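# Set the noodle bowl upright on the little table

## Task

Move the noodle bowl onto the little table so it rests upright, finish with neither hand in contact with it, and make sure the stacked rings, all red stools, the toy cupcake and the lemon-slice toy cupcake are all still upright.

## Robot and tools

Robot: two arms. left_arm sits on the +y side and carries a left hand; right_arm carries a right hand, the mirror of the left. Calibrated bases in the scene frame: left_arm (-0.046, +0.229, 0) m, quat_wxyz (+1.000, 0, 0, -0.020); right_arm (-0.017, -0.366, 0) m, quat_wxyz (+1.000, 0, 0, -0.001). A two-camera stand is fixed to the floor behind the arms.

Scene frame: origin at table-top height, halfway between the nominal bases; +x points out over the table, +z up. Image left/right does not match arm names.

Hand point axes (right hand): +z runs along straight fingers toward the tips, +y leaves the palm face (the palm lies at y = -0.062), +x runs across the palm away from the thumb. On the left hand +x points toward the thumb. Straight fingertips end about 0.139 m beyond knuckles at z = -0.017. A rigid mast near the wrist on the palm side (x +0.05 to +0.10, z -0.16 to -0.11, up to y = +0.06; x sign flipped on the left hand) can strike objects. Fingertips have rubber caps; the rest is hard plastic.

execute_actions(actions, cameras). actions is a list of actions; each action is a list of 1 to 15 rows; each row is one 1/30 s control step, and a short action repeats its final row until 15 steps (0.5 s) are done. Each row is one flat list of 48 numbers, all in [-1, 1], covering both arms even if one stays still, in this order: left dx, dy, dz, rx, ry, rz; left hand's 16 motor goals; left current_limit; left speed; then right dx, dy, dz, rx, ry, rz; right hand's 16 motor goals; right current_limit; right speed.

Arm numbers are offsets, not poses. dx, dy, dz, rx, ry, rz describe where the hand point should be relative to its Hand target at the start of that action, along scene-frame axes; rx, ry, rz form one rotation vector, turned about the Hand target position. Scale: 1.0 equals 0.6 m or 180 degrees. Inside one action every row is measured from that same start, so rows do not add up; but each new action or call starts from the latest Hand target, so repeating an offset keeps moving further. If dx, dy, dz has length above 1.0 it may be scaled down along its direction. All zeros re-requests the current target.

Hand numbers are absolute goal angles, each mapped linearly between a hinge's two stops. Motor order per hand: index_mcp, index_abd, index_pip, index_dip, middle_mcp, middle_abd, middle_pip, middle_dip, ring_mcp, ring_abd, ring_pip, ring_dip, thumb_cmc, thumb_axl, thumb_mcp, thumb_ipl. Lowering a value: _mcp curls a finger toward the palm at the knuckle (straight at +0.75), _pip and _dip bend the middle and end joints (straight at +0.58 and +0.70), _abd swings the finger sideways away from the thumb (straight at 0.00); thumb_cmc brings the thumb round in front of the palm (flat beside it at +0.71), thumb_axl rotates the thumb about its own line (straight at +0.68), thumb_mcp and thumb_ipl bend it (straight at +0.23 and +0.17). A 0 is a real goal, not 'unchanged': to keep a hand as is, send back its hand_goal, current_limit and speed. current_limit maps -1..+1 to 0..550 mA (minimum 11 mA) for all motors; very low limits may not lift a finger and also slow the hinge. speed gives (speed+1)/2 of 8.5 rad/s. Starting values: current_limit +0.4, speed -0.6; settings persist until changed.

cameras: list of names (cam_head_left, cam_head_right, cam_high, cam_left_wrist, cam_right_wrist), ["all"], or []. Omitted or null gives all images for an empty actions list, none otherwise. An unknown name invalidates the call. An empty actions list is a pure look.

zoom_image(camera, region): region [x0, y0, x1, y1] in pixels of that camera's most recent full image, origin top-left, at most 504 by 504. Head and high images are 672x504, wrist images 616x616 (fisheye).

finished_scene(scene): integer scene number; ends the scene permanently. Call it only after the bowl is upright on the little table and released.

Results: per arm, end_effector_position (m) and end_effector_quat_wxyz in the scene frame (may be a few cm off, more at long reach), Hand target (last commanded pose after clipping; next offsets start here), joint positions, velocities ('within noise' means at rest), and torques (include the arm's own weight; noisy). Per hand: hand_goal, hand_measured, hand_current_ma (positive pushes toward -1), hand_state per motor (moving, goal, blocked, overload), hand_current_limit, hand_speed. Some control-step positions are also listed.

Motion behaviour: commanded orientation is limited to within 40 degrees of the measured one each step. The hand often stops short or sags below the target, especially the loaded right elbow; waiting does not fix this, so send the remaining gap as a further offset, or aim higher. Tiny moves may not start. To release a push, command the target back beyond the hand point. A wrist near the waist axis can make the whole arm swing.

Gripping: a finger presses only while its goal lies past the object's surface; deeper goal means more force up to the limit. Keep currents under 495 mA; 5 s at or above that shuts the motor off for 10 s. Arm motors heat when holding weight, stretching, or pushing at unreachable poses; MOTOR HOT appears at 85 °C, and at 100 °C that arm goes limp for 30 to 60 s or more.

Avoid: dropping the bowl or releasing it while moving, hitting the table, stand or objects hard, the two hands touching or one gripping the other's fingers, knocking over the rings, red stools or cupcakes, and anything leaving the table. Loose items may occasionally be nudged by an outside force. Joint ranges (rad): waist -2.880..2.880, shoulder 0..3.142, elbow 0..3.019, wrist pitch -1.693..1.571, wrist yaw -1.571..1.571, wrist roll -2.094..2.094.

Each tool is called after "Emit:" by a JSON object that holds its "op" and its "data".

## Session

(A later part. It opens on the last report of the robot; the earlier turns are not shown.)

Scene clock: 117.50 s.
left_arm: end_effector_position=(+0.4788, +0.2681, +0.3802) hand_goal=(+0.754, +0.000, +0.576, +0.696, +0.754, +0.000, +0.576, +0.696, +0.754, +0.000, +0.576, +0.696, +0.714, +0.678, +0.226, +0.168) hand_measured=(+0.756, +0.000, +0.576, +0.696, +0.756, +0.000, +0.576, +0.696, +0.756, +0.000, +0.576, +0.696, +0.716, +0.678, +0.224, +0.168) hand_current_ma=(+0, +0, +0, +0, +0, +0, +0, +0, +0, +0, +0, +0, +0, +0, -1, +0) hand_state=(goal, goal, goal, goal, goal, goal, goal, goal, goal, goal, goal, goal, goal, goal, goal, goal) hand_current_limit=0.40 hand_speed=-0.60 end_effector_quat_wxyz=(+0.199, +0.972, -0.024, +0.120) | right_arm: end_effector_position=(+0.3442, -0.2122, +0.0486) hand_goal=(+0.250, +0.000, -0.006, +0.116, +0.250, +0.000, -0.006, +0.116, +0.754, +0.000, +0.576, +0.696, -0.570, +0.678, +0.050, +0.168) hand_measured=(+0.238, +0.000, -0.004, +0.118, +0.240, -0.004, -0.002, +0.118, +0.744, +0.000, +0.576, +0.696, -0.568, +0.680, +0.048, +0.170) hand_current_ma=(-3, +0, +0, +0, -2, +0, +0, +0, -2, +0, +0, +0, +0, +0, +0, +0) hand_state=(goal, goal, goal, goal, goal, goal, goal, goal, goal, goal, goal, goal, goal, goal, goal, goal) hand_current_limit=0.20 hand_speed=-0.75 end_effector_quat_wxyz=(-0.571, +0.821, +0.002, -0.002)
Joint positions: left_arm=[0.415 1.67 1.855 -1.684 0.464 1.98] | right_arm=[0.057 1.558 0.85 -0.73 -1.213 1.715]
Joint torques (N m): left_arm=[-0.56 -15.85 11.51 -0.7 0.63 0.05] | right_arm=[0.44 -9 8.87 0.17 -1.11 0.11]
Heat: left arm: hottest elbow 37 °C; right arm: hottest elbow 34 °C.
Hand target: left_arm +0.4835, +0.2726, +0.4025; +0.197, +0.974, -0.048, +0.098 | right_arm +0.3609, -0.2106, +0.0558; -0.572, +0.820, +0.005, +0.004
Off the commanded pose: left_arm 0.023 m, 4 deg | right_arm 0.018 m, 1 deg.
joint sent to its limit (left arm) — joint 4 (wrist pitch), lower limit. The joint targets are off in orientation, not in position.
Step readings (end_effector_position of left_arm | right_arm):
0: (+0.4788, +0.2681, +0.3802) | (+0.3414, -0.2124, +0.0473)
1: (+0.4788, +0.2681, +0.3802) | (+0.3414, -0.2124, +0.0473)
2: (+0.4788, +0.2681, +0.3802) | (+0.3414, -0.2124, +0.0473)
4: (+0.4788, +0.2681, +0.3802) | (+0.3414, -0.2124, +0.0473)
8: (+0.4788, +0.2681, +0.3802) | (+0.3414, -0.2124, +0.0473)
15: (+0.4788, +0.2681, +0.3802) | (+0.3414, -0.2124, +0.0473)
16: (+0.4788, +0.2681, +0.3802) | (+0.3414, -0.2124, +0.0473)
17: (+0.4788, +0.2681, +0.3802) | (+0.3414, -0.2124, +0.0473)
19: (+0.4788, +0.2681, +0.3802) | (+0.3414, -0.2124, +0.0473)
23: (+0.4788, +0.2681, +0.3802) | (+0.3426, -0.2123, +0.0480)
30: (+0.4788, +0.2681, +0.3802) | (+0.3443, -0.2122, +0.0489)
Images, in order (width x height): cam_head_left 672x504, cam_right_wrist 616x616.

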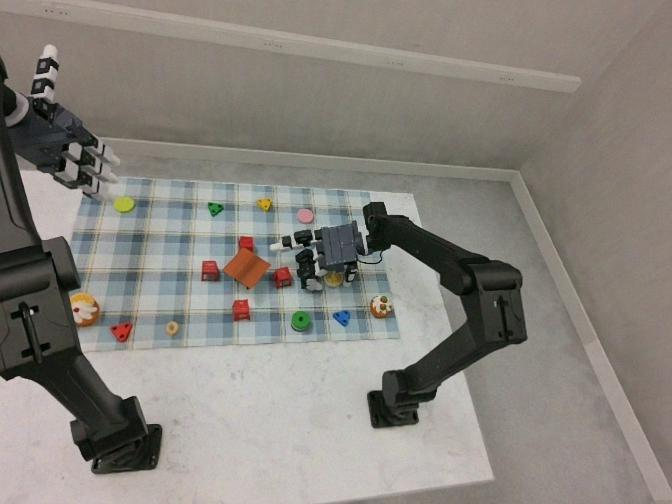

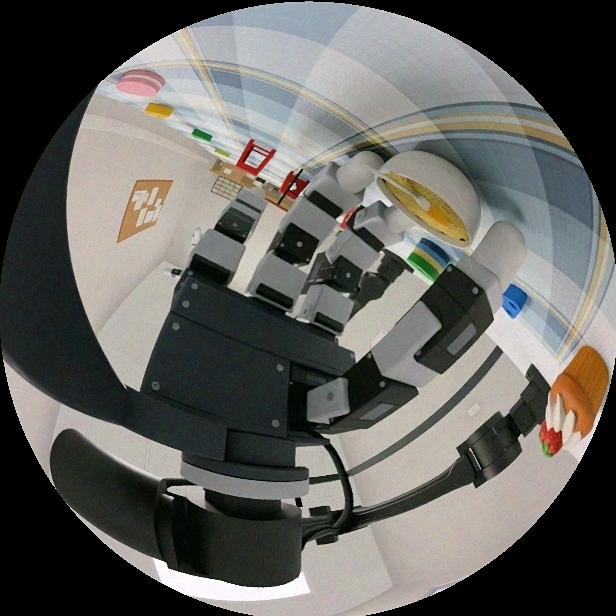

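Emit:
{"op": "execute_actions", "data": {"actions": [[[0,0,0,0,0,0,0.754,0,0.576,0.696,0.754,0,0.576,0.696,0.754,0,0.576,0.696,0.714,0.678,0.226,0.168,0.4,-0.6,0.007,0,0.001,0,0,0,0.22,0,-0.007,0.116,0.25,0,-0.007,0.116,0.754,0,0.576,0.696,-0.571,0.678,0.05,0.168,0.2,-0.75]],[[0,0,0,0,0,0,0.754,0,0.576,0.696,0.754,0,0.576,0.696,0.754,0,0.576,0.696,0.714,0.678,0.226,0.168,0.4,-0.6,0,0,0,0,0,0,0.13,0,-0.007,0.116,0.12,0,-0.007,0.116,0.754,0,0.576,0.696,-0.571,0.678,-0.03,0.168,0.2,-0.75]]], "cameras": ["cam_head_left","cam_right_wrist"]}}

Emit:
{"op": "zoom_image", "data": {"camera": "cam_head_left", "region": [260, 200, 400, 320]}}

Emit:
{"op": "zoom_image", "data": {"camera": "cam_right_wrist", "region": [300, 100, 580, 340]}}

Scene clock: 124.53 s.
left_arm: end_effector_position=(+0.4788, +0.2681, +0.3802) hand_goal=(+0.754, +0.000, +0.576, +0.696, +0.754, +0.000, +0.576, +0.696, +0.754, +0.000, +0.576, +0.696, +0.714, +0.678, +0.226, +0.168) hand_measured=(+0.756, +0.000, +0.576, +0.696, +0.756, +0.000, +0.576, +0.696, +0.756, +0.000, +0.576, +0.696, +0.716, +0.678, +0.224, +0.168) hand_current_ma=(+0, +0, +0, +0, +0, +0, +0, +0, +0, +0, +0, +0, +0, +0, -1, +0) hand_state=(goal, goal, goal, goal, goal, goal, goal, goal, goal, goal, goal, goal, goal, goal, goal, goal) hand_current_limit=0.40 hand_speed=-0.60 end_effector_quat_wxyz=(+0.199, +0.972, -0.024, +0.120) | right_arm: end_effector_position=(+0.3492, -0.2119, +0.0492) hand_goal=(+0.130, +0.000, -0.006, +0.116, +0.120, +0.000, -0.006, +0.116, +0.754, +0.000, +0.576, +0.696, -0.570, +0.678, -0.030, +0.168) hand_measured=(+0.158, +0.000, +0.000, +0.118, +0.142, -0.004, +0.000, +0.118, +0.744, +0.000, +0.576, +0.696, -0.566, +0.680, +0.006, +0.174) hand_current_ma=(+18, +0, +1, +0, +10, +0, +1, +0, -2, +0, +0, +0, +0, +0, +39, +2) hand_state=(blocked, goal, goal, goal, blocked, goal, goal, goal, goal, goal, goal, goal, goal, goal, blocked, goal) hand_current_limit=0.20 hand_speed=-0.75 end_effector_quat_wxyz=(-0.571, +0.821, +0.003, +0.000)
Joint positions: left_arm=[0.415 1.67 1.855 -1.684 0.464 1.98] | right_arm=[0.057 1.566 0.863 -0.73 -1.213 1.715]
Joint torques (N m): left_arm=[-0.44 -16.09 11.52 -0.66 0.62 0.06] | right_arm=[0.32 -9.17 8.88 0.01 -1.09 0.1]
Heat: left arm: hottest elbow 38 °C; right arm: hottest elbow 34 °C.
Hand target: left_arm +0.4835, +0.2726, +0.4025; +0.197, +0.974, -0.048, +0.098 | right_arm +0.3651, -0.2106, +0.0564; -0.572, +0.820, +0.005, +0.004
Off the commanded pose: left_arm 0.023 m, 4 deg | right_arm 0.018 m, 1 deg.
joint sent to its limit (left arm) — joint 4 (wrist pitch), lower limit. The joint targets are off in orientation, not in position.
Step readings (end_effector_position of left_arm | right_arm):
0: (+0.4788, +0.2681, +0.3802) | (+0.3442, -0.2122, +0.0486)
1: (+0.4788, +0.2681, +0.3802) | (+0.3442, -0.2122, +0.0486)
2: (+0.4788, +0.2681, +0.3802) | (+0.3444, -0.2122, +0.0486)
4: (+0.4788, +0.2681, +0.3802) | (+0.3453, -0.2122, +0.0486)
8: (+0.4788, +0.2681, +0.3802) | (+0.3482, -0.2120, +0.0489)
15: (+0.4788, +0.2681, +0.3802) | (+0.3492, -0.2119, +0.0492)
16: (+0.4788, +0.2681, +0.3802) | (+0.3492, -0.2119, +0.0492)
17: (+0.4788, +0.2681, +0.3802) | (+0.3492, -0.2119, +0.0492)
19: (+0.4788, +0.2681, +0.3802) | (+0.3492, -0.2119, +0.0492)
23: (+0.4788, +0.2681, +0.3802) | (+0.3492, -0.2119, +0.0492)
30: (+0.4788, +0.2681, +0.3802) | (+0.3492, -0.2119, +0.0492)
Images, in order (width x height): cam_head_left 672x504, cam_right_wrist 616x616.

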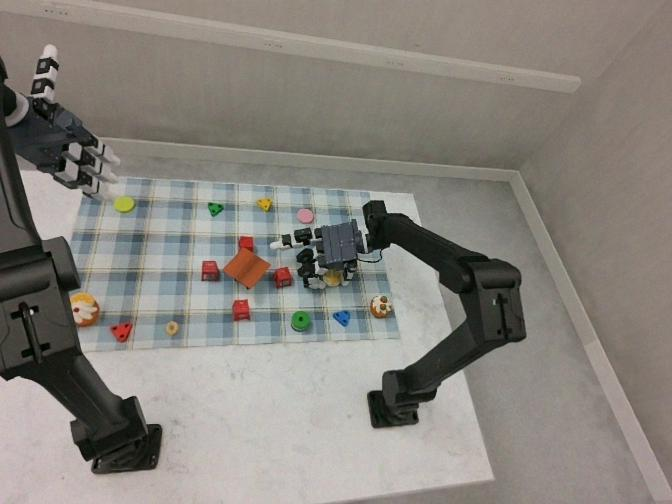

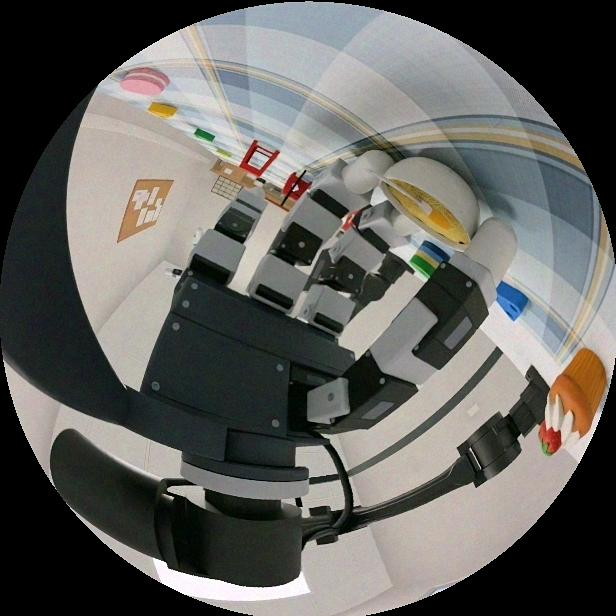

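Scaled by 3.600.

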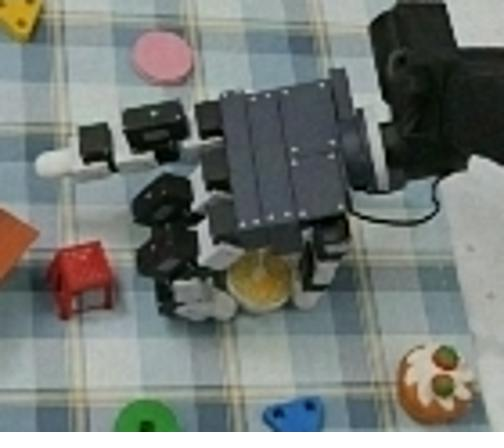

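Scaled by 1.800 from the camera's 616x616 image, which has a finer 880x880 frame.

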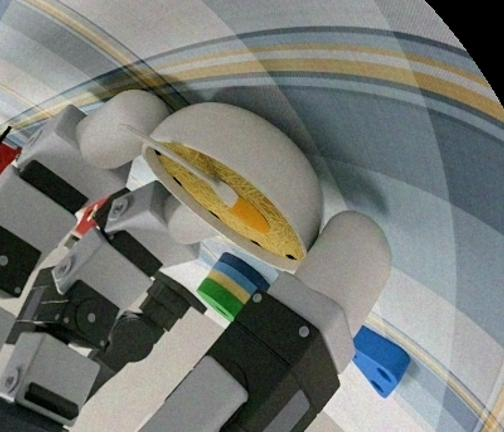

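Emit:
{"op": "execute_actions", "data": {"actions": [[[0,0,0,0,0,0,0.754,0,0.576,0.696,0.754,0,0.576,0.696,0.754,0,0.576,0.696,0.714,0.678,0.226,0.168,0.4,-0.6,-0.006,0,0.0,0,0,0,0.09,0,-0.007,0.116,0.07,0,-0.007,0.116,0.754,0,0.576,0.696,-0.571,0.678,-0.07,0.168,0.2,-0.75]],[[0,0,0,0,0,0,0.754,0,0.576,0.696,0.754,0,0.576,0.696,0.754,0,0.576,0.696,0.714,0.678,0.226,0.168,0.4,-0.6,0,0,0,0,0,0,0.055,0,-0.007,0.116,0.03,0,-0.007,0.116,0.754,0,0.576,0.696,-0.571,0.678,-0.10,0.168,0.2,-0.75]]], "cameras": ["cam_head_left"]}}

Emit:
{"op": "zoom_image", "data": {"camera": "cam_head_left", "region": [260, 200, 400, 320]}}

Scene clock: 131.47 s.
left_arm: end_effector_position=(+0.4788, +0.2681, +0.3802) hand_goal=(+0.754, +0.000, +0.576, +0.696, +0.754, +0.000, +0.576, +0.696, +0.754, +0.000, +0.576, +0.696, +0.714, +0.678, +0.226, +0.168) hand_measured=(+0.756, +0.000, +0.576, +0.696, +0.756, +0.000, +0.576, +0.696, +0.756, +0.000, +0.576, +0.696, +0.716, +0.678, +0.224, +0.168) hand_current_ma=(+0, +0, +0, +0, +0, +0, +0, +0, +0, +0, +0, +0, +0, +0, -1, +0) hand_state=(goal, goal, goal, goal, goal, goal, goal, goal, goal, goal, goal, goal, goal, goal, goal, goal) hand_current_limit=0.40 hand_speed=-0.60 end_effector_quat_wxyz=(+0.199, +0.972, -0.024, +0.120) | right_arm: end_effector_position=(+0.3492, -0.2119, +0.0492) hand_goal=(+0.056, +0.000, -0.006, +0.116, +0.030, +0.000, -0.006, +0.116, +0.754, +0.000, +0.576, +0.696, -0.570, +0.678, -0.100, +0.168) hand_measured=(+0.134, +0.000, +0.014, +0.122, +0.100, -0.012, +0.018, +0.124, +0.744, +0.000, +0.576, +0.696, -0.548, +0.680, +0.006, +0.188) hand_current_ma=(+117, +0, +7, +1, +96, -2, +10, +1, -2, +0, +0, +0, +9, +0, +294, +14) hand_state=(blocked, goal, goal, goal, blocked, goal, blocked, goal, goal, goal, goal, goal, blocked, goal, blocked, blocked) hand_current_limit=0.20 hand_speed=-0.75 end_effector_quat_wxyz=(-0.571, +0.821, +0.003, +0.000)
Joint positions: left_arm=[0.415 1.67 1.855 -1.684 0.464 1.98] | right_arm=[0.057 1.566 0.863 -0.73 -1.213 1.715]
Joint torques (N m): left_arm=[-0.26 -15.85 11.51 -0.7 0.64 0.08] | right_arm=[0.38 -9.99 8.14 0.08 -1.07 0.11]
Heat: left arm: hottest elbow 38 °C; right arm: hottest elbow 35 °C.
Hand target: left_arm +0.4835, +0.2726, +0.4025; +0.197, +0.974, -0.048, +0.098 | right_arm +0.3615, -0.2106, +0.0564; -0.572, +0.820, +0.005, +0.004
Off the commanded pose: left_arm 0.023 m, 4 deg | right_arm 0.014 m, 1 deg.
joint sent to its limit (left arm) — joint 4 (wrist pitch), lower limit. The joint targets are off in orientation, not in position.
Step readings (end_effector_position of left_arm | right_arm):
0: (+0.4788, +0.2681, +0.3802) | (+0.3492, -0.2119, +0.0492)
1: (+0.4788, +0.2681, +0.3802) | (+0.3492, -0.2119, +0.0492)
2: (+0.4788, +0.2681, +0.3802) | (+0.3492, -0.2119, +0.0492)
4: (+0.4788, +0.2681, +0.3802) | (+0.3492, -0.2119, +0.0492)
8: (+0.4788, +0.2681, +0.3802) | (+0.3492, -0.2119, +0.0492)
15: (+0.4788, +0.2681, +0.3802) | (+0.3492, -0.2119, +0.0492)
16: (+0.4788, +0.2681, +0.3802) | (+0.3492, -0.2119, +0.0492)
17: (+0.4788, +0.2681, +0.3802) | (+0.3492, -0.2119, +0.0492)
19: (+0.4788, +0.2681, +0.3802) | (+0.3492, -0.2119, +0.0492)
23: (+0.4788, +0.2681, +0.3802) | (+0.3492, -0.2119, +0.0492)
30: (+0.4788, +0.2681, +0.3802) | (+0.3492, -0.2119, +0.0492)
Images, in order (width x height): cam_head_left 672x504.

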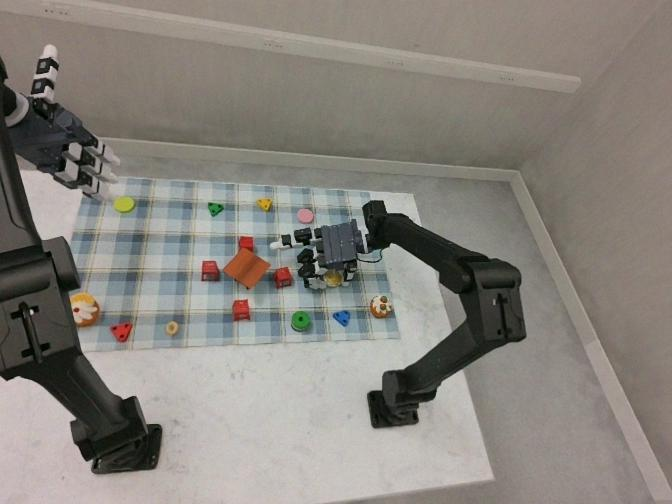

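Scaled by 3.600.

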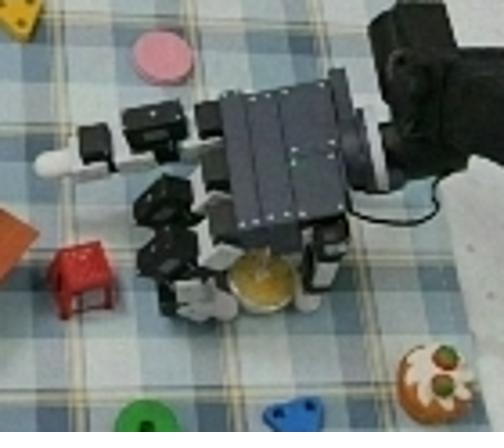

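Emit:
{"op": "execute_actions", "data": {"actions": [[[0,0,0,0,0,0,0.754,0,0.576,0.696,0.754,0,0.576,0.696,0.754,0,0.576,0.696,0.714,0.678,0.226,0.168,0.4,-0.6,-0.006,0,0.08,0,0,0,0.035,0,-0.007,0.116,0.01,0,-0.007,0.116,0.754,0,0.576,0.696,-0.571,0.678,-0.11,0.168,0.2,-0.75]]], "cameras": ["cam_head_left","cam_right_wrist"]}}

Emit:
{"op": "zoom_image", "data": {"camera": "cam_head_left", "region": [260, 200, 400, 320]}}

Scene clock: 135.97 s.
left_arm: end_effector_position=(+0.4788, +0.2681, +0.3802) hand_goal=(+0.754, +0.000, +0.576, +0.696, +0.754, +0.000, +0.576, +0.696, +0.754, +0.000, +0.576, +0.696, +0.714, +0.678, +0.226, +0.168) hand_measured=(+0.756, +0.000, +0.576, +0.696, +0.756, +0.000, +0.576, +0.696, +0.756, +0.000, +0.576, +0.696, +0.716, +0.678, +0.224, +0.168) hand_current_ma=(+0, +0, +0, +0, +0, +0, +0, +0, +0, +0, +0, +0, +0, +0, -1, +0) hand_state=(goal, goal, goal, goal, goal, goal, goal, goal, goal, goal, goal, goal, goal, goal, goal, goal) hand_current_limit=0.40 hand_speed=-0.60 end_effector_quat_wxyz=(+0.199, +0.972, -0.024, +0.120) | right_arm: end_effector_position=(+0.3409, -0.2125, +0.0844) hand_goal=(+0.036, +0.000, -0.006, +0.116, +0.010, +0.000, -0.006, +0.116, +0.754, +0.000, +0.576, +0.696, -0.570, +0.678, -0.110, +0.168) hand_measured=(+0.124, +0.006, +0.018, +0.124, +0.088, -0.022, +0.022, +0.126, +0.744, +0.000, +0.576, +0.696, -0.544, +0.682, +0.006, +0.190) hand_current_ma=(+144, +1, +11, +2, +114, -8, +15, +2, -2, +0, +0, +0, +14, +0, +330, +17) hand_state=(blocked, goal, blocked, goal, blocked, blocked, blocked, goal, goal, goal, goal, goal, blocked, goal, blocked, blocked) hand_current_limit=0.20 hand_speed=-0.75 end_effector_quat_wxyz=(-0.570, +0.821, -0.010, -0.015)
Joint positions: left_arm=[0.415 1.67 1.855 -1.684 0.464 1.98] | right_arm=[0.057 1.5 0.9 -0.862 -1.211 1.726]
Joint torques (N m): left_arm=[-0.38 -15.85 11.48 -0.66 0.63 0.08] | right_arm=[0.32 -11.75 9.48 -0.13 -1.13 0.04]
Heat: left arm: hottest elbow 39 °C; right arm: hottest elbow 35 °C.
Hand target: left_arm +0.4835, +0.2726, +0.4025; +0.197, +0.974, -0.048, +0.098 | right_arm +0.3580, -0.2106, +0.1044; -0.572, +0.820, +0.005, +0.004
Off the commanded pose: left_arm 0.023 m, 4 deg | right_arm 0.026 m, 3 deg.
joint sent to its limit (left arm) — joint 4 (wrist pitch), lower limit. The joint targets are off in orientation, not in position.
Step readings (end_effector_position of left_arm | right_arm):
0: (+0.4788, +0.2681, +0.3802) | (+0.3492, -0.2119, +0.0492)
1: (+0.4788, +0.2681, +0.3802) | (+0.3490, -0.2119, +0.0492)
2: (+0.4788, +0.2681, +0.3802) | (+0.3478, -0.2120, +0.0495)
4: (+0.4788, +0.2681, +0.3802) | (+0.3427, -0.2124, +0.0520)
8: (+0.4788, +0.2681, +0.3802) | (+0.3368, -0.2127, +0.0658)
15: (+0.4788, +0.2681, +0.3802) | (+0.3426, -0.2124, +0.0841)
Images, in order (width x height): cam_head_left 672x504, cam_right_wrist 616x616.

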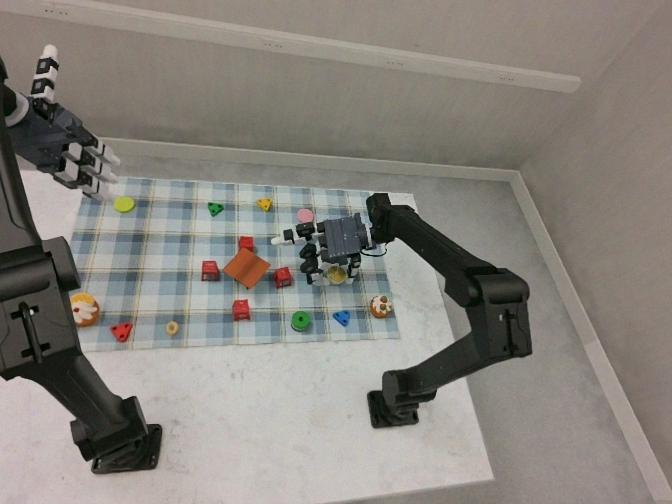

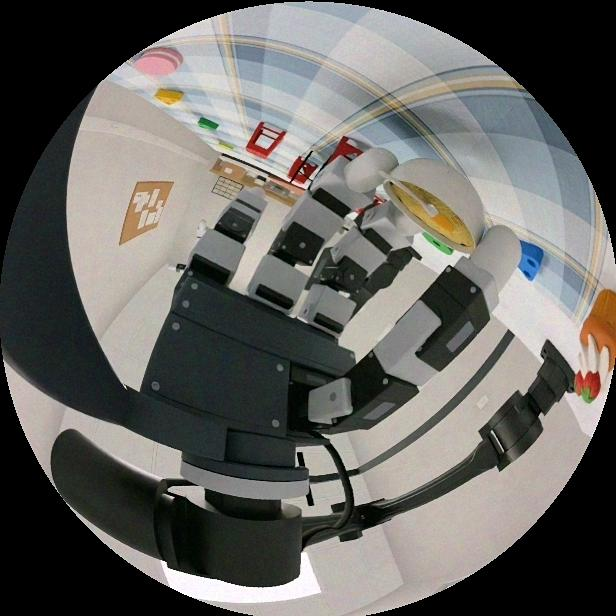

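Scaled by 3.600.

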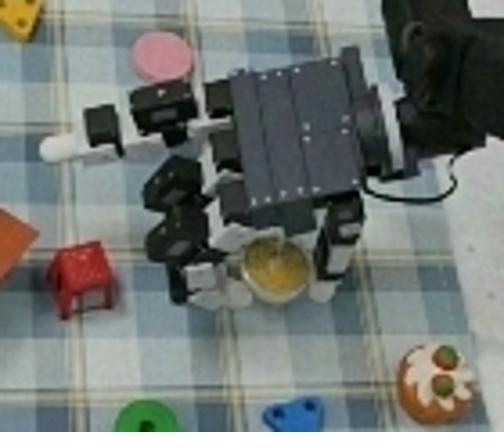

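Emit:
{"op": "execute_actions", "data": {"actions": [[[0,0,0,0,0,0,0.754,0,0.576,0.696,0.754,0,0.576,0.696,0.754,0,0.576,0.696,0.714,0.678,0.226,0.168,0.4,-0.6,0,0,0.148,0,0,0,0.035,0,-0.007,0.116,0.01,0,-0.007,0.116,0.754,0,0.576,0.696,-0.571,0.678,-0.11,0.168,0.2,-0.75]],[[0,0,0,0,0,0,0.754,0,0.576,0.696,0.754,0,0.576,0.696,0.754,0,0.576,0.696,0.714,0.678,0.226,0.168,0.4,-0.6,-0.0037,0.2005,0,0,0,0.0694,0.035,0,-0.007,0.116,0.01,0,-0.007,0.116,0.754,0,0.576,0.696,-0.571,0.678,-0.11,0.168,0.2,-0.75]],[[0,0,0,0,0,0,0.754,0,0.576,0.696,0.754,0,0.576,0.696,0.754,0,0.576,0.696,0.714,0.678,0.226,0.168,0.4,-0.6,-0.0037,0.2005,0,0,0,0.0694,0.035,0,-0.007,0.116,0.01,0,-0.007,0.116,0.754,0,0.576,0.696,-0.571,0.678,-0.11,0.168,0.2,-0.75]]], "cameras": ["cam_head_left","cam_right_wrist"]}}

Emit:
{"op": "zoom_image", "data": {"camera": "cam_head_left", "region": [190, 190, 310, 310]}}

Scene clock: 150.73 s.
left_arm: end_effector_position=(+0.4788, +0.2681, +0.3802) hand_goal=(+0.754, +0.000, +0.576, +0.696, +0.754, +0.000, +0.576, +0.696, +0.754, +0.000, +0.576, +0.696, +0.714, +0.678, +0.226, +0.168) hand_measured=(+0.756, +0.000, +0.576, +0.696, +0.756, +0.000, +0.576, +0.696, +0.756, +0.000, +0.576, +0.696, +0.716, +0.678, +0.224, +0.168) hand_current_ma=(+0, +0, +0, +0, +0, +0, +0, +0, +0, +0, +0, +0, +0, +0, -1, +0) hand_state=(goal, goal, goal, goal, goal, goal, goal, goal, goal, goal, goal, goal, goal, goal, goal, goal) hand_current_limit=0.40 hand_speed=-0.60 end_effector_quat_wxyz=(+0.199, +0.972, -0.024, +0.120) | right_arm: end_effector_position=(+0.3357, +0.0247, +0.1754) hand_goal=(+0.036, +0.000, -0.006, +0.116, +0.010, +0.000, -0.006, +0.116, +0.754, +0.000, +0.576, +0.696, -0.570, +0.678, -0.110, +0.168) hand_measured=(+0.120, +0.008, +0.018, +0.126, +0.082, -0.026, +0.024, +0.126, +0.744, +0.000, +0.576, +0.696, -0.540, +0.682, +0.006, +0.192) hand_current_ma=(+132, +1, +12, +2, +98, -11, +17, +2, -3, +0, +0, +0, +17, +1, +330, +18) hand_state=(blocked, goal, blocked, goal, blocked, blocked, blocked, goal, goal, goal, goal, goal, blocked, goal, blocked, blocked) hand_current_limit=0.20 hand_speed=-0.75 end_effector_quat_wxyz=(-0.554, +0.801, +0.181, -0.133)
Joint positions: left_arm=[0.415 1.67 1.855 -1.684 0.464 1.98] | right_arm=[0.581 1.675 1.372 -0.953 -1.194 1.919]
Joint torques (N m): left_arm=[-0.26 -15.74 11.51 -0.73 0.6 0.07] | right_arm=[-0.5 -14.33 11.56 0.25 -1.05 0.14]
Heat: left arm: hottest elbow 39 °C; right arm: hottest elbow 35 °C.
Hand target: left_arm +0.4835, +0.2726, +0.4025; +0.197, +0.974, -0.048, +0.098 | right_arm +0.3535, +0.0300, +0.1931; -0.560, +0.800, +0.182, -0.120
Off the commanded pose: left_arm 0.023 m, 4 deg | right_arm 0.026 m, 2 deg.
joint sent to its limit (left arm) — joint 4 (wrist pitch), lower limit. The joint targets are off in orientation, not in position.
Step readings (end_effector_position of left_arm | right_arm):
0: (+0.4788, +0.2681, +0.3802) | (+0.3409, -0.2125, +0.0844)
1: (+0.4788, +0.2681, +0.3802) | (+0.3407, -0.2125, +0.0847)
2: (+0.4788, +0.2681, +0.3802) | (+0.3395, -0.2126, +0.0866)
4: (+0.4788, +0.2681, +0.3802) | (+0.3357, -0.2130, +0.0977)
8: (+0.4788, +0.2681, +0.3802) | (+0.3392, -0.2126, +0.1392)
15: (+0.4788, +0.2681, +0.3802) | (+0.3476, -0.2116, +0.1800)
16: (+0.4788, +0.2681, +0.3802) | (+0.3462, -0.2112, +0.1800)
17: (+0.4788, +0.2681, +0.3802) | (+0.3453, -0.2089, +0.1795)
19: (+0.4788, +0.2681, +0.3802) | (+0.3423, -0.1909, +0.1794)
23: (+0.4788, +0.2681, +0.3802) | (+0.3301, -0.1287, +0.1802)
30: (+0.4788, +0.2681, +0.3802) | (+0.3309, -0.0959, +0.1754)
31: (+0.4788, +0.2681, +0.3802) | (+0.3325, -0.0956, +0.1752)
32: (+0.4788, +0.2681, +0.3802) | (+0.3338, -0.0934, +0.1757)
34: (+0.4788, +0.2681, +0.3802) | (+0.3390, -0.0763, +0.1789)
38: (+0.4788, +0.2681, +0.3802) | (+0.3380, -0.0164, +0.1829)
45: (+0.4788, +0.2681, +0.3802) | (+0.3286, +0.0232, +0.1735)
Images, in order (width x height): cam_head_left 672x504, cam_right_wrist 616x616.

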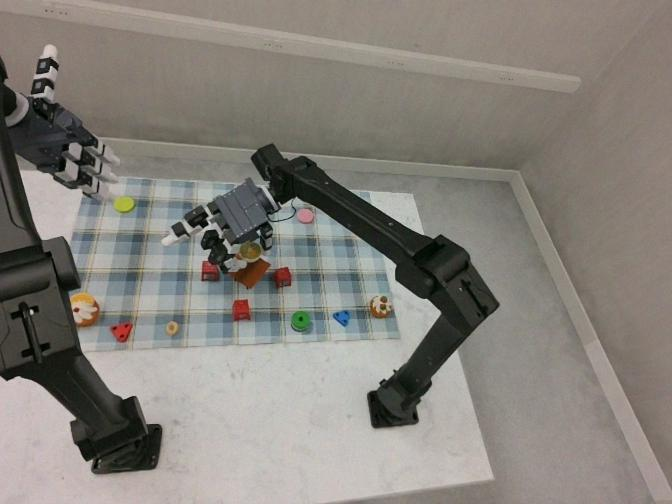

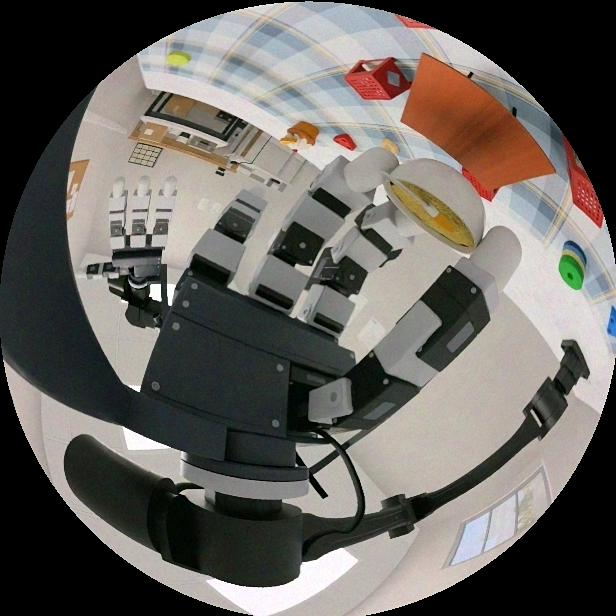

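Scaled by 4.200.

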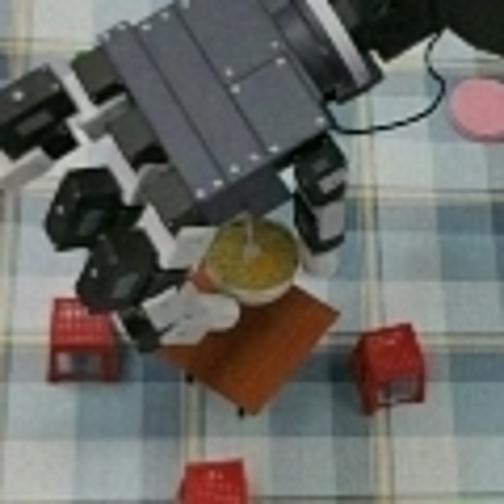

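Emit:
{"op": "execute_actions", "data": {"actions": [[[0,0,0,0,0,0,0.754,0,0.576,0.696,0.754,0,0.576,0.696,0.754,0,0.576,0.696,0.714,0.678,0.226,0.168,0.4,-0.6,-0.012,0.01,-0.09,0,0,0,0.035,0,-0.007,0.116,0.01,0,-0.007,0.116,0.754,0,0.576,0.696,-0.571,0.678,-0.11,0.168,0.2,-0.75]]], "cameras": ["cam_head_left","cam_right_wrist"]}}

Emit:
{"op": "zoom_image", "data": {"camera": "cam_head_left", "region": [190, 190, 310, 310]}}

Scene clock: 156.77 s.
left_arm: end_effector_position=(+0.4788, +0.2681, +0.3802) hand_goal=(+0.754, +0.000, +0.576, +0.696, +0.754, +0.000, +0.576, +0.696, +0.754, +0.000, +0.576, +0.696, +0.714, +0.678, +0.226, +0.168) hand_measured=(+0.756, +0.000, +0.576, +0.696, +0.756, +0.000, +0.576, +0.696, +0.756, +0.000, +0.576, +0.696, +0.716, +0.678, +0.224, +0.168) hand_current_ma=(+0, +0, +0, +0, +0, +0, +0, +0, +0, +0, +0, +0, +0, +0, -1, +0) hand_state=(goal, goal, goal, goal, goal, goal, goal, goal, goal, goal, goal, goal, goal, goal, goal, goal) hand_current_limit=0.40 hand_speed=-0.60 end_effector_quat_wxyz=(+0.199, +0.972, -0.024, +0.120) | right_arm: end_effector_position=(+0.3440, +0.0300, +0.1348) hand_goal=(+0.036, +0.000, -0.006, +0.116, +0.010, +0.000, -0.006, +0.116, +0.754, +0.000, +0.576, +0.696, -0.570, +0.678, -0.110, +0.168) hand_measured=(+0.120, +0.008, +0.018, +0.126, +0.082, -0.026, +0.024, +0.126, +0.744, +0.000, +0.576, +0.696, -0.540, +0.682, +0.006, +0.192) hand_current_ma=(+132, +1, +12, +2, +98, -11, +17, +2, -3, +0, +0, +0, +17, +1, +330, +18) hand_state=(blocked, goal, blocked, goal, blocked, blocked, blocked, goal, goal, goal, goal, goal, blocked, goal, blocked, blocked) hand_current_limit=0.20 hand_speed=-0.75 end_effector_quat_wxyz=(-0.556, +0.802, +0.178, -0.124)
Joint positions: left_arm=[0.415 1.67 1.855 -1.684 0.464 1.98] | right_arm=[0.581 1.721 1.316 -0.808 -1.188 1.956]
Joint torques (N m): left_arm=[-0.32 -15.91 11.67 -0.69 0.63 0.07] | right_arm=[0.91 -15.27 7.84 1.47 -1.05 0.13]
Heat: left arm: hottest elbow 40 °C; right arm: hottest elbow 35 °C.
Hand target: left_arm +0.4835, +0.2726, +0.4025; +0.197, +0.974, -0.048, +0.098 | right_arm +0.3463, +0.0360, +0.1391; -0.560, +0.800, +0.182, -0.120
Off the commanded pose: left_arm 0.023 m, 4 deg | right_arm 0.008 m, 1 deg.
joint sent to its limit (left arm) — joint 4 (wrist pitch), lower limit. The joint targets are off in orientation, not in position.
Step readings (end_effector_position of left_arm | right_arm):
0: (+0.4788, +0.2681, +0.3802) | (+0.3357, +0.0246, +0.1754)
1: (+0.4788, +0.2681, +0.3802) | (+0.3357, +0.0246, +0.1754)
2: (+0.4788, +0.2681, +0.3802) | (+0.3366, +0.0253, +0.1753)
4: (+0.4788, +0.2681, +0.3802) | (+0.3412, +0.0284, +0.1727)
8: (+0.4788, +0.2681, +0.3802) | (+0.3452, +0.0307, +0.1566)
15: (+0.4788, +0.2681, +0.3802) | (+0.3434, +0.0293, +0.1346)
Images, in order (width x height): cam_head_left 672x504, cam_right_wrist 616x616.

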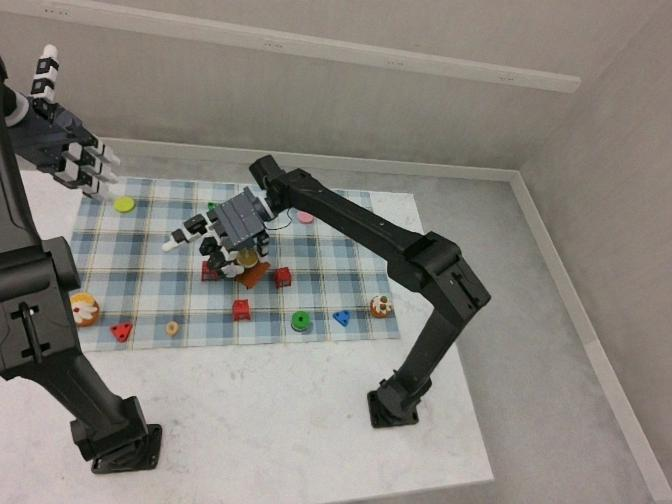

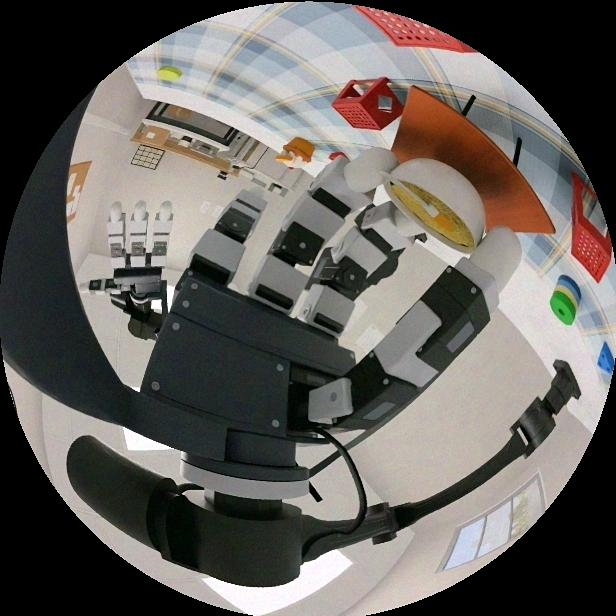

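Scaled by 4.200.

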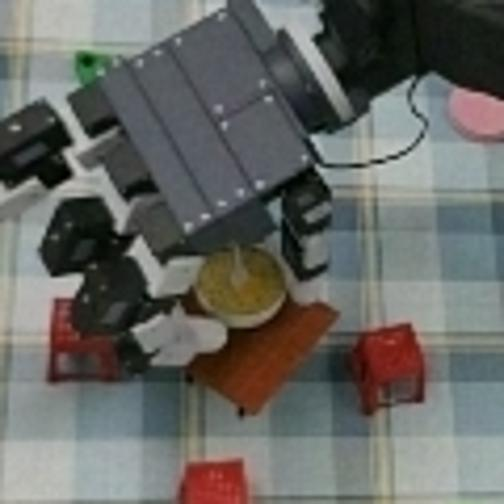

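Emit:
{"op": "execute_actions", "data": {"actions": [[[0,0,0,0,0,0,0.754,0,0.576,0.696,0.754,0,0.576,0.696,0.754,0,0.576,0.696,0.714,0.678,0.226,0.168,0.4,-0.6,-0.008,0,-0.017,0,0,0,0.035,0,-0.007,0.116,0.01,0,-0.007,0.116,0.754,0,0.576,0.696,-0.571,0.678,-0.11,0.168,0.2,-0.75]]], "cameras": ["cam_head_left"]}}

Emit:
{"op": "zoom_image", "data": {"camera": "cam_head_left", "region": [190, 190, 310, 310]}}

Scene clock: 162.40 s.
left_arm: end_effector_position=(+0.4788, +0.2681, +0.3802) hand_goal=(+0.754, +0.000, +0.576, +0.696, +0.754, +0.000, +0.576, +0.696, +0.754, +0.000, +0.576, +0.696, +0.714, +0.678, +0.226, +0.168) hand_measured=(+0.756, +0.000, +0.576, +0.696, +0.756, +0.000, +0.576, +0.696, +0.756, +0.000, +0.576, +0.696, +0.716, +0.678, +0.224, +0.168) hand_current_ma=(+0, +0, +0, +0, +0, +0, +0, +0, +0, +0, +0, +0, +0, +0, -1, +0) hand_state=(goal, goal, goal, goal, goal, goal, goal, goal, goal, goal, goal, goal, goal, goal, goal, goal) hand_current_limit=0.40 hand_speed=-0.60 end_effector_quat_wxyz=(+0.199, +0.972, -0.024, +0.120) | right_arm: end_effector_position=(+0.3424, +0.0291, +0.1258) hand_goal=(+0.036, +0.000, -0.006, +0.116, +0.010, +0.000, -0.006, +0.116, +0.754, +0.000, +0.576, +0.696, -0.570, +0.678, -0.110, +0.168) hand_measured=(+0.120, +0.008, +0.018, +0.126, +0.082, -0.026, +0.024, +0.126, +0.744, +0.000, +0.576, +0.696, -0.540, +0.682, +0.006, +0.192) hand_current_ma=(+132, +1, +12, +2, +98, -11, +17, +2, -3, +0, +0, +0, +17, +1, +330, +18) hand_state=(blocked, goal, blocked, goal, blocked, blocked, blocked, goal, goal, goal, goal, goal, blocked, goal, blocked, blocked) hand_current_limit=0.20 hand_speed=-0.75 end_effector_quat_wxyz=(-0.558, +0.802, +0.177, -0.121)
Joint positions: left_arm=[0.415 1.67 1.855 -1.684 0.464 1.98] | right_arm=[0.581 1.721 1.288 -0.763 -1.187 1.97]
Joint torques (N m): left_arm=[-0.38 -15.79 11.55 -0.68 0.61 0.05] | right_arm=[1.14 -15.09 7.41 1.48 -0.99 0.15]
Heat: left arm: hottest elbow 40 °C; right arm: hottest elbow 35 °C.
Hand target: left_arm +0.4835, +0.2726, +0.4025; +0.197, +0.974, -0.048, +0.098 | right_arm +0.3415, +0.0360, +0.1289; -0.560, +0.799, +0.182, -0.120
Off the commanded pose: left_arm 0.023 m, 4 deg | right_arm 0.008 m, 1 deg.
joint sent to its limit (left arm) — joint 4 (wrist pitch), lower limit. The joint targets are off in orientation, not in position.
Step readings (end_effector_position of left_arm | right_arm):
0: (+0.4788, +0.2681, +0.3802) | (+0.3440, +0.0300, +0.1348)
1: (+0.4788, +0.2681, +0.3802) | (+0.3441, +0.0300, +0.1348)
2: (+0.4788, +0.2681, +0.3802) | (+0.3444, +0.0302, +0.1345)
4: (+0.4788, +0.2681, +0.3802) | (+0.3450, +0.0307, +0.1327)
8: (+0.4788, +0.2681, +0.3802) | (+0.3429, +0.0293, +0.1274)
15: (+0.4788, +0.2681, +0.3802) | (+0.3423, +0.0290, +0.1257)
Images, in order (width x height): cam_head_left 672x504.

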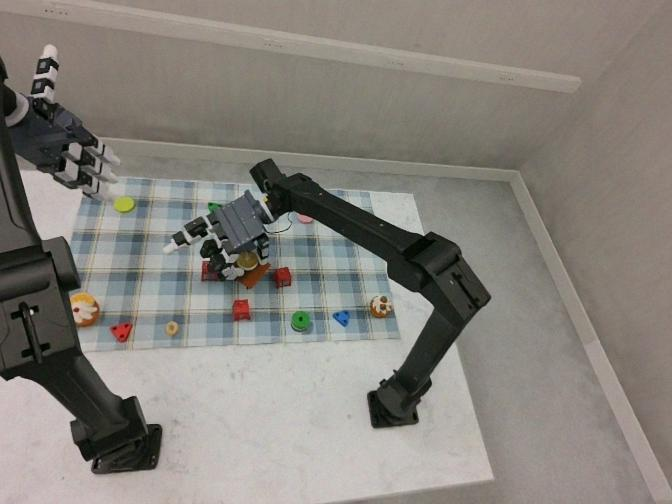

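Scaled by 4.200.

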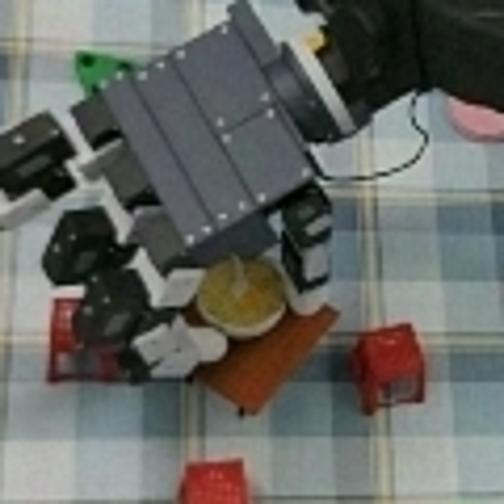

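Emit:
{"op": "execute_actions", "data": {"actions": [[[0,0,0,0,0,0,0.754,0,0.576,0.696,0.754,0,0.576,0.696,0.754,0,0.576,0.696,0.714,0.678,0.226,0.168,0.4,-0.6,0,0,-0.008,0,0,0,0.035,0,-0.007,0.116,0.01,0,-0.007,0.116,0.754,0,0.576,0.696,-0.571,0.678,-0.11,0.168,0.2,-0.75]]], "cameras": ["cam_head_left","cam_right_wrist"]}}

Emit:
{"op": "zoom_image", "data": {"camera": "cam_head_left", "region": [190, 190, 310, 310]}}

Emit:
{"op": "zoom_image", "data": {"camera": "cam_right_wrist", "region": [300, 60, 580, 300]}}

Scene clock: 167.10 s.
left_arm: end_effector_position=(+0.4788, +0.2681, +0.3802) hand_goal=(+0.754, +0.000, +0.576, +0.696, +0.754, +0.000, +0.576, +0.696, +0.754, +0.000, +0.576, +0.696, +0.714, +0.678, +0.226, +0.168) hand_measured=(+0.756, +0.000, +0.576, +0.696, +0.756, +0.000, +0.576, +0.696, +0.756, +0.000, +0.576, +0.696, +0.716, +0.678, +0.224, +0.168) hand_current_ma=(+0, +0, +0, +0, +0, +0, +0, +0, +0, +0, +0, +0, +0, +0, -1, +0) hand_state=(goal, goal, goal, goal, goal, goal, goal, goal, goal, goal, goal, goal, goal, goal, goal, goal) hand_current_limit=0.40 hand_speed=-0.60 end_effector_quat_wxyz=(+0.199, +0.972, -0.024, +0.120) | right_arm: end_effector_position=(+0.3426, +0.0293, +0.1238) hand_goal=(+0.036, +0.000, -0.006, +0.116, +0.010, +0.000, -0.006, +0.116, +0.754, +0.000, +0.576, +0.696, -0.570, +0.678, -0.110, +0.168) hand_measured=(+0.120, +0.008, +0.018, +0.126, +0.082, -0.026, +0.024, +0.126, +0.744, +0.000, +0.576, +0.696, -0.540, +0.682, +0.006, +0.192) hand_current_ma=(+132, +1, +12, +2, +98, -11, +17, +2, -3, +0, +0, +0, +17, +1, +330, +18) hand_state=(blocked, goal, blocked, goal, blocked, blocked, blocked, goal, goal, goal, goal, goal, blocked, goal, blocked, blocked) hand_current_limit=0.20 hand_speed=-0.75 end_effector_quat_wxyz=(-0.559, +0.801, +0.178, -0.119)
Joint positions: left_arm=[0.415 1.67 1.855 -1.684 0.464 1.98] | right_arm=[0.581 1.721 1.282 -0.751 -1.187 1.971]
Joint torques (N m): left_arm=[-0.21 -15.74 11.49 -0.72 0.62 0.05] | right_arm=[1.14 -14.68 7.41 1.44 -0.98 0.15]
Heat: left arm: hottest elbow 40 °C; right arm: hottest elbow 35 °C.
Hand target: left_arm +0.4835, +0.2726, +0.4025; +0.197, +0.974, -0.048, +0.098 | right_arm +0.3415, +0.0360, +0.1242; -0.560, +0.799, +0.182, -0.120
Off the commanded pose: left_arm 0.023 m, 4 deg | right_arm 0.007 m, 1 deg.
joint sent to its limit (left arm) — joint 4 (wrist pitch), lower limit. The joint targets are off in orientation, not in position.
Step readings (end_effector_position of left_arm | right_arm):
0: (+0.4788, +0.2681, +0.3802) | (+0.3424, +0.0291, +0.1258)
1: (+0.4788, +0.2681, +0.3802) | (+0.3424, +0.0291, +0.1258)
2: (+0.4788, +0.2681, +0.3802) | (+0.3425, +0.0292, +0.1258)
4: (+0.4788, +0.2681, +0.3802) | (+0.3430, +0.0295, +0.1255)
8: (+0.4788, +0.2681, +0.3802) | (+0.3426, +0.0293, +0.1242)
15: (+0.4788, +0.2681, +0.3802) | (+0.3426, +0.0293, +0.1238)
Images, in order (width x height): cam_head_left 672x504, cam_right_wrist 616x616.

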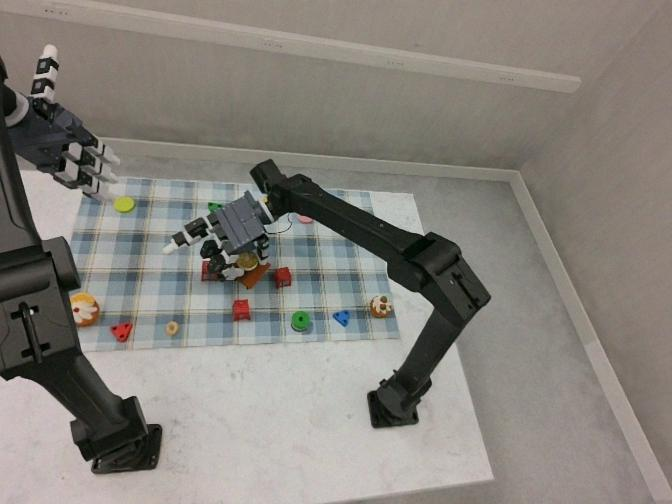

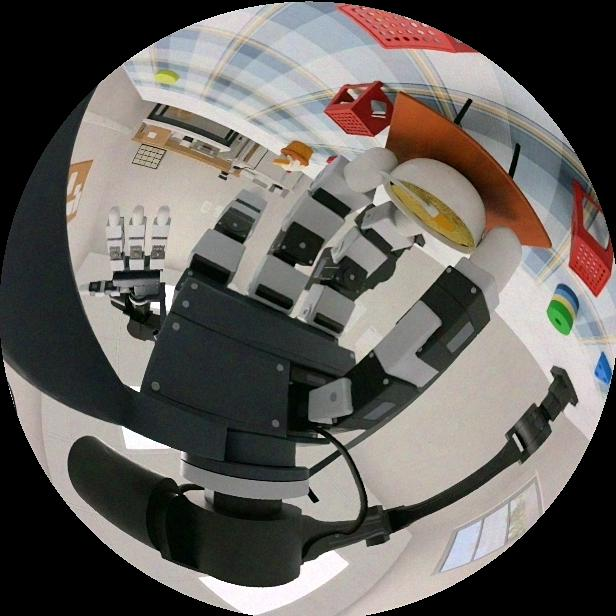

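Scaled by 4.200.

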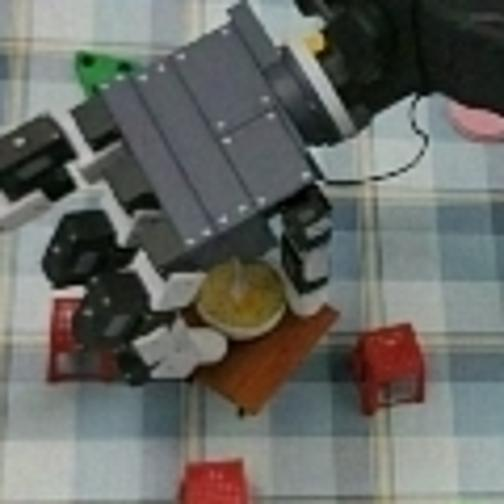

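Scaled by 1.800 from the camera's 616x616 image, which has a finer 880x880 frame.

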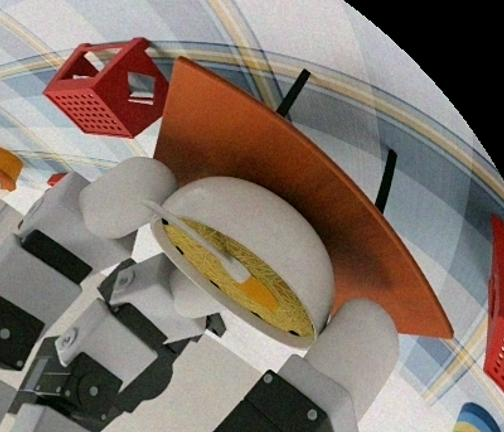

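Emit:
{"op": "execute_actions", "data": {"actions": [[[0,0,0,0,0,0,0.754,0,0.576,0.696,0.754,0,0.576,0.696,0.754,0,0.576,0.696,0.714,0.678,0.226,0.168,0.4,-0.6,0,0,-0.007,0,0,0,0.035,0,-0.007,0.116,0.01,0,-0.007,0.116,0.754,0,0.576,0.696,-0.571,0.678,-0.11,0.168,0.2,-0.75]]], "cameras": ["cam_head_left","cam_right_wrist"]}}

Emit:
{"op": "zoom_image", "data": {"camera": "cam_head_left", "region": [190, 190, 310, 310]}}

Emit:
{"op": "zoom_image", "data": {"camera": "cam_right_wrist", "region": [300, 60, 580, 300]}}

Scene clock: 172.93 s.
left_arm: end_effector_position=(+0.4788, +0.2681, +0.3802) hand_goal=(+0.754, +0.000, +0.576, +0.696, +0.754, +0.000, +0.576, +0.696, +0.754, +0.000, +0.576, +0.696, +0.714, +0.678, +0.226, +0.168) hand_measured=(+0.756, +0.000, +0.576, +0.696, +0.756, +0.000, +0.576, +0.696, +0.756, +0.000, +0.576, +0.696, +0.716, +0.678, +0.224, +0.168) hand_current_ma=(+0, +0, +0, +0, +0, +0, +0, +0, +0, +0, +0, +0, +0, +0, -1, +0) hand_state=(goal, goal, goal, goal, goal, goal, goal, goal, goal, goal, goal, goal, goal, goal, goal, goal) hand_current_limit=0.40 hand_speed=-0.60 end_effector_quat_wxyz=(+0.199, +0.972, -0.024, +0.120) | right_arm: end_effector_position=(+0.3428, +0.0294, +0.1224) hand_goal=(+0.036, +0.000, -0.006, +0.116, +0.010, +0.000, -0.006, +0.116, +0.754, +0.000, +0.576, +0.696, -0.570, +0.678, -0.110, +0.168) hand_measured=(+0.120, +0.010, +0.018, +0.126, +0.082, -0.026, +0.024, +0.126, +0.744, +0.000, +0.576, +0.696, -0.540, +0.682, +0.006, +0.192) hand_current_ma=(+132, +2, +12, +2, +98, -11, +17, +2, -3, +0, +0, +0, +17, +1, +330, +18) hand_state=(blocked, goal, blocked, goal, blocked, blocked, blocked, goal, goal, goal, goal, goal, blocked, goal, blocked, blocked) hand_current_limit=0.20 hand_speed=-0.75 end_effector_quat_wxyz=(-0.559, +0.801, +0.179, -0.118)
Joint positions: left_arm=[0.415 1.67 1.855 -1.684 0.464 1.98] | right_arm=[0.581 1.721 1.278 -0.741 -1.187 1.972]
Joint torques (N m): left_arm=[-0.26 -15.97 11.49 -0.66 0.6 0.06] | right_arm=[1.26 -14.27 7.28 1.5 -0.97 0.12]
Heat: left arm: hottest elbow 40 °C; right arm: hottest elbow 35 °C.
Hand target: left_arm +0.4835, +0.2726, +0.4025; +0.197, +0.974, -0.048, +0.098 | right_arm +0.3415, +0.0360, +0.1199; -0.560, +0.799, +0.182, -0.120
Off the commanded pose: left_arm 0.023 m, 4 deg | right_arm 0.007 m, 0 deg.
joint sent to its limit (left arm) — joint 4 (wrist pitch), lower limit. The joint targets are off in orientation, not in position.
Step readings (end_effector_position of left_arm | right_arm):
0: (+0.4788, +0.2681, +0.3802) | (+0.3426, +0.0293, +0.1238)
1: (+0.4788, +0.2681, +0.3802) | (+0.3426, +0.0293, +0.1238)
2: (+0.4788, +0.2681, +0.3802) | (+0.3427, +0.0294, +0.1239)
4: (+0.4788, +0.2681, +0.3802) | (+0.3429, +0.0295, +0.1234)
8: (+0.4788, +0.2681, +0.3802) | (+0.3426, +0.0293, +0.1224)
15: (+0.4788, +0.2681, +0.3802) | (+0.3428, +0.0294, +0.1224)
Images, in order (width x height): cam_head_left 672x504, cam_right_wrist 616x616.

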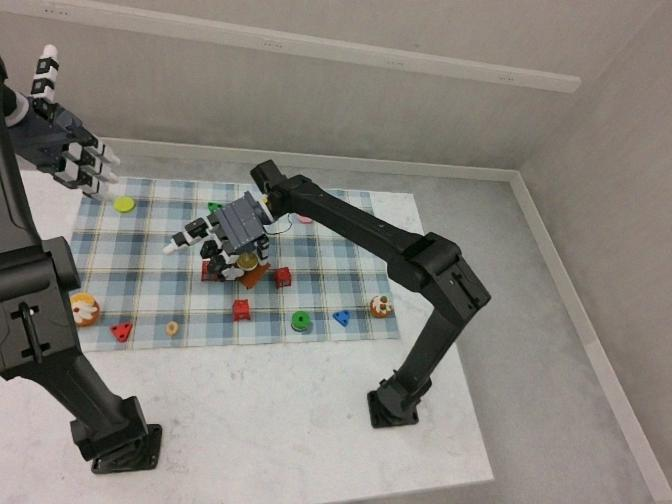

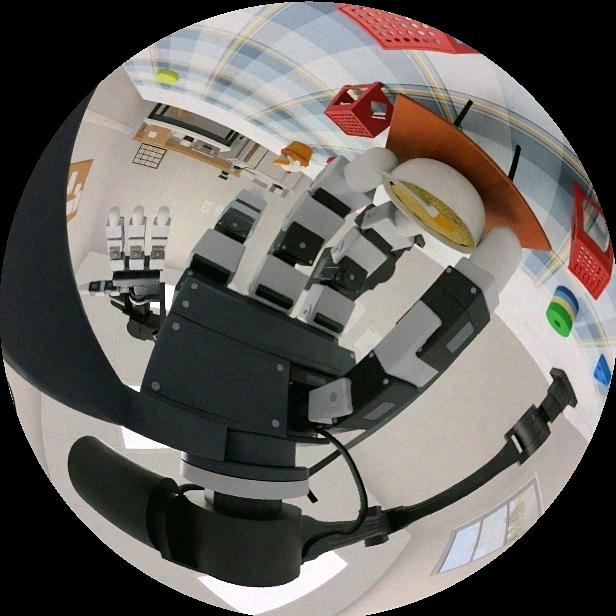

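Scaled by 4.200.

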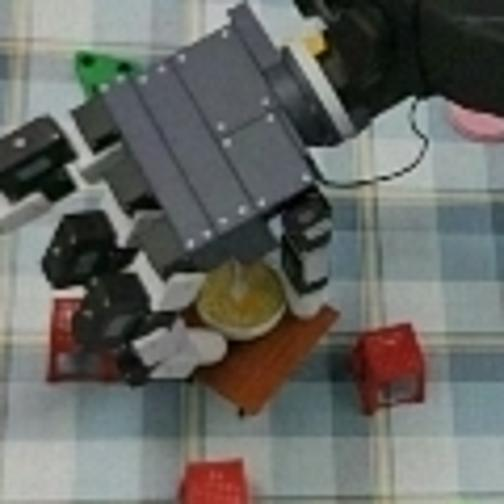

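Scaled by 1.800 from the camera's 616x616 image, which has a finer 880x880 frame.

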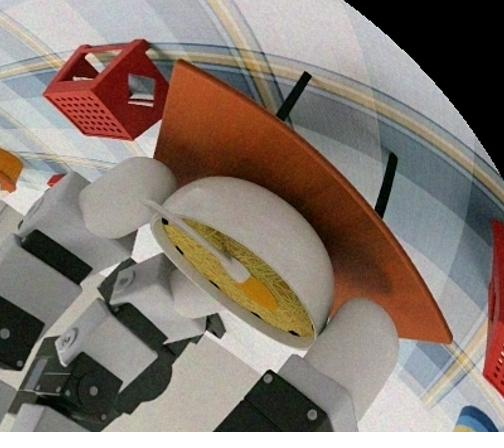

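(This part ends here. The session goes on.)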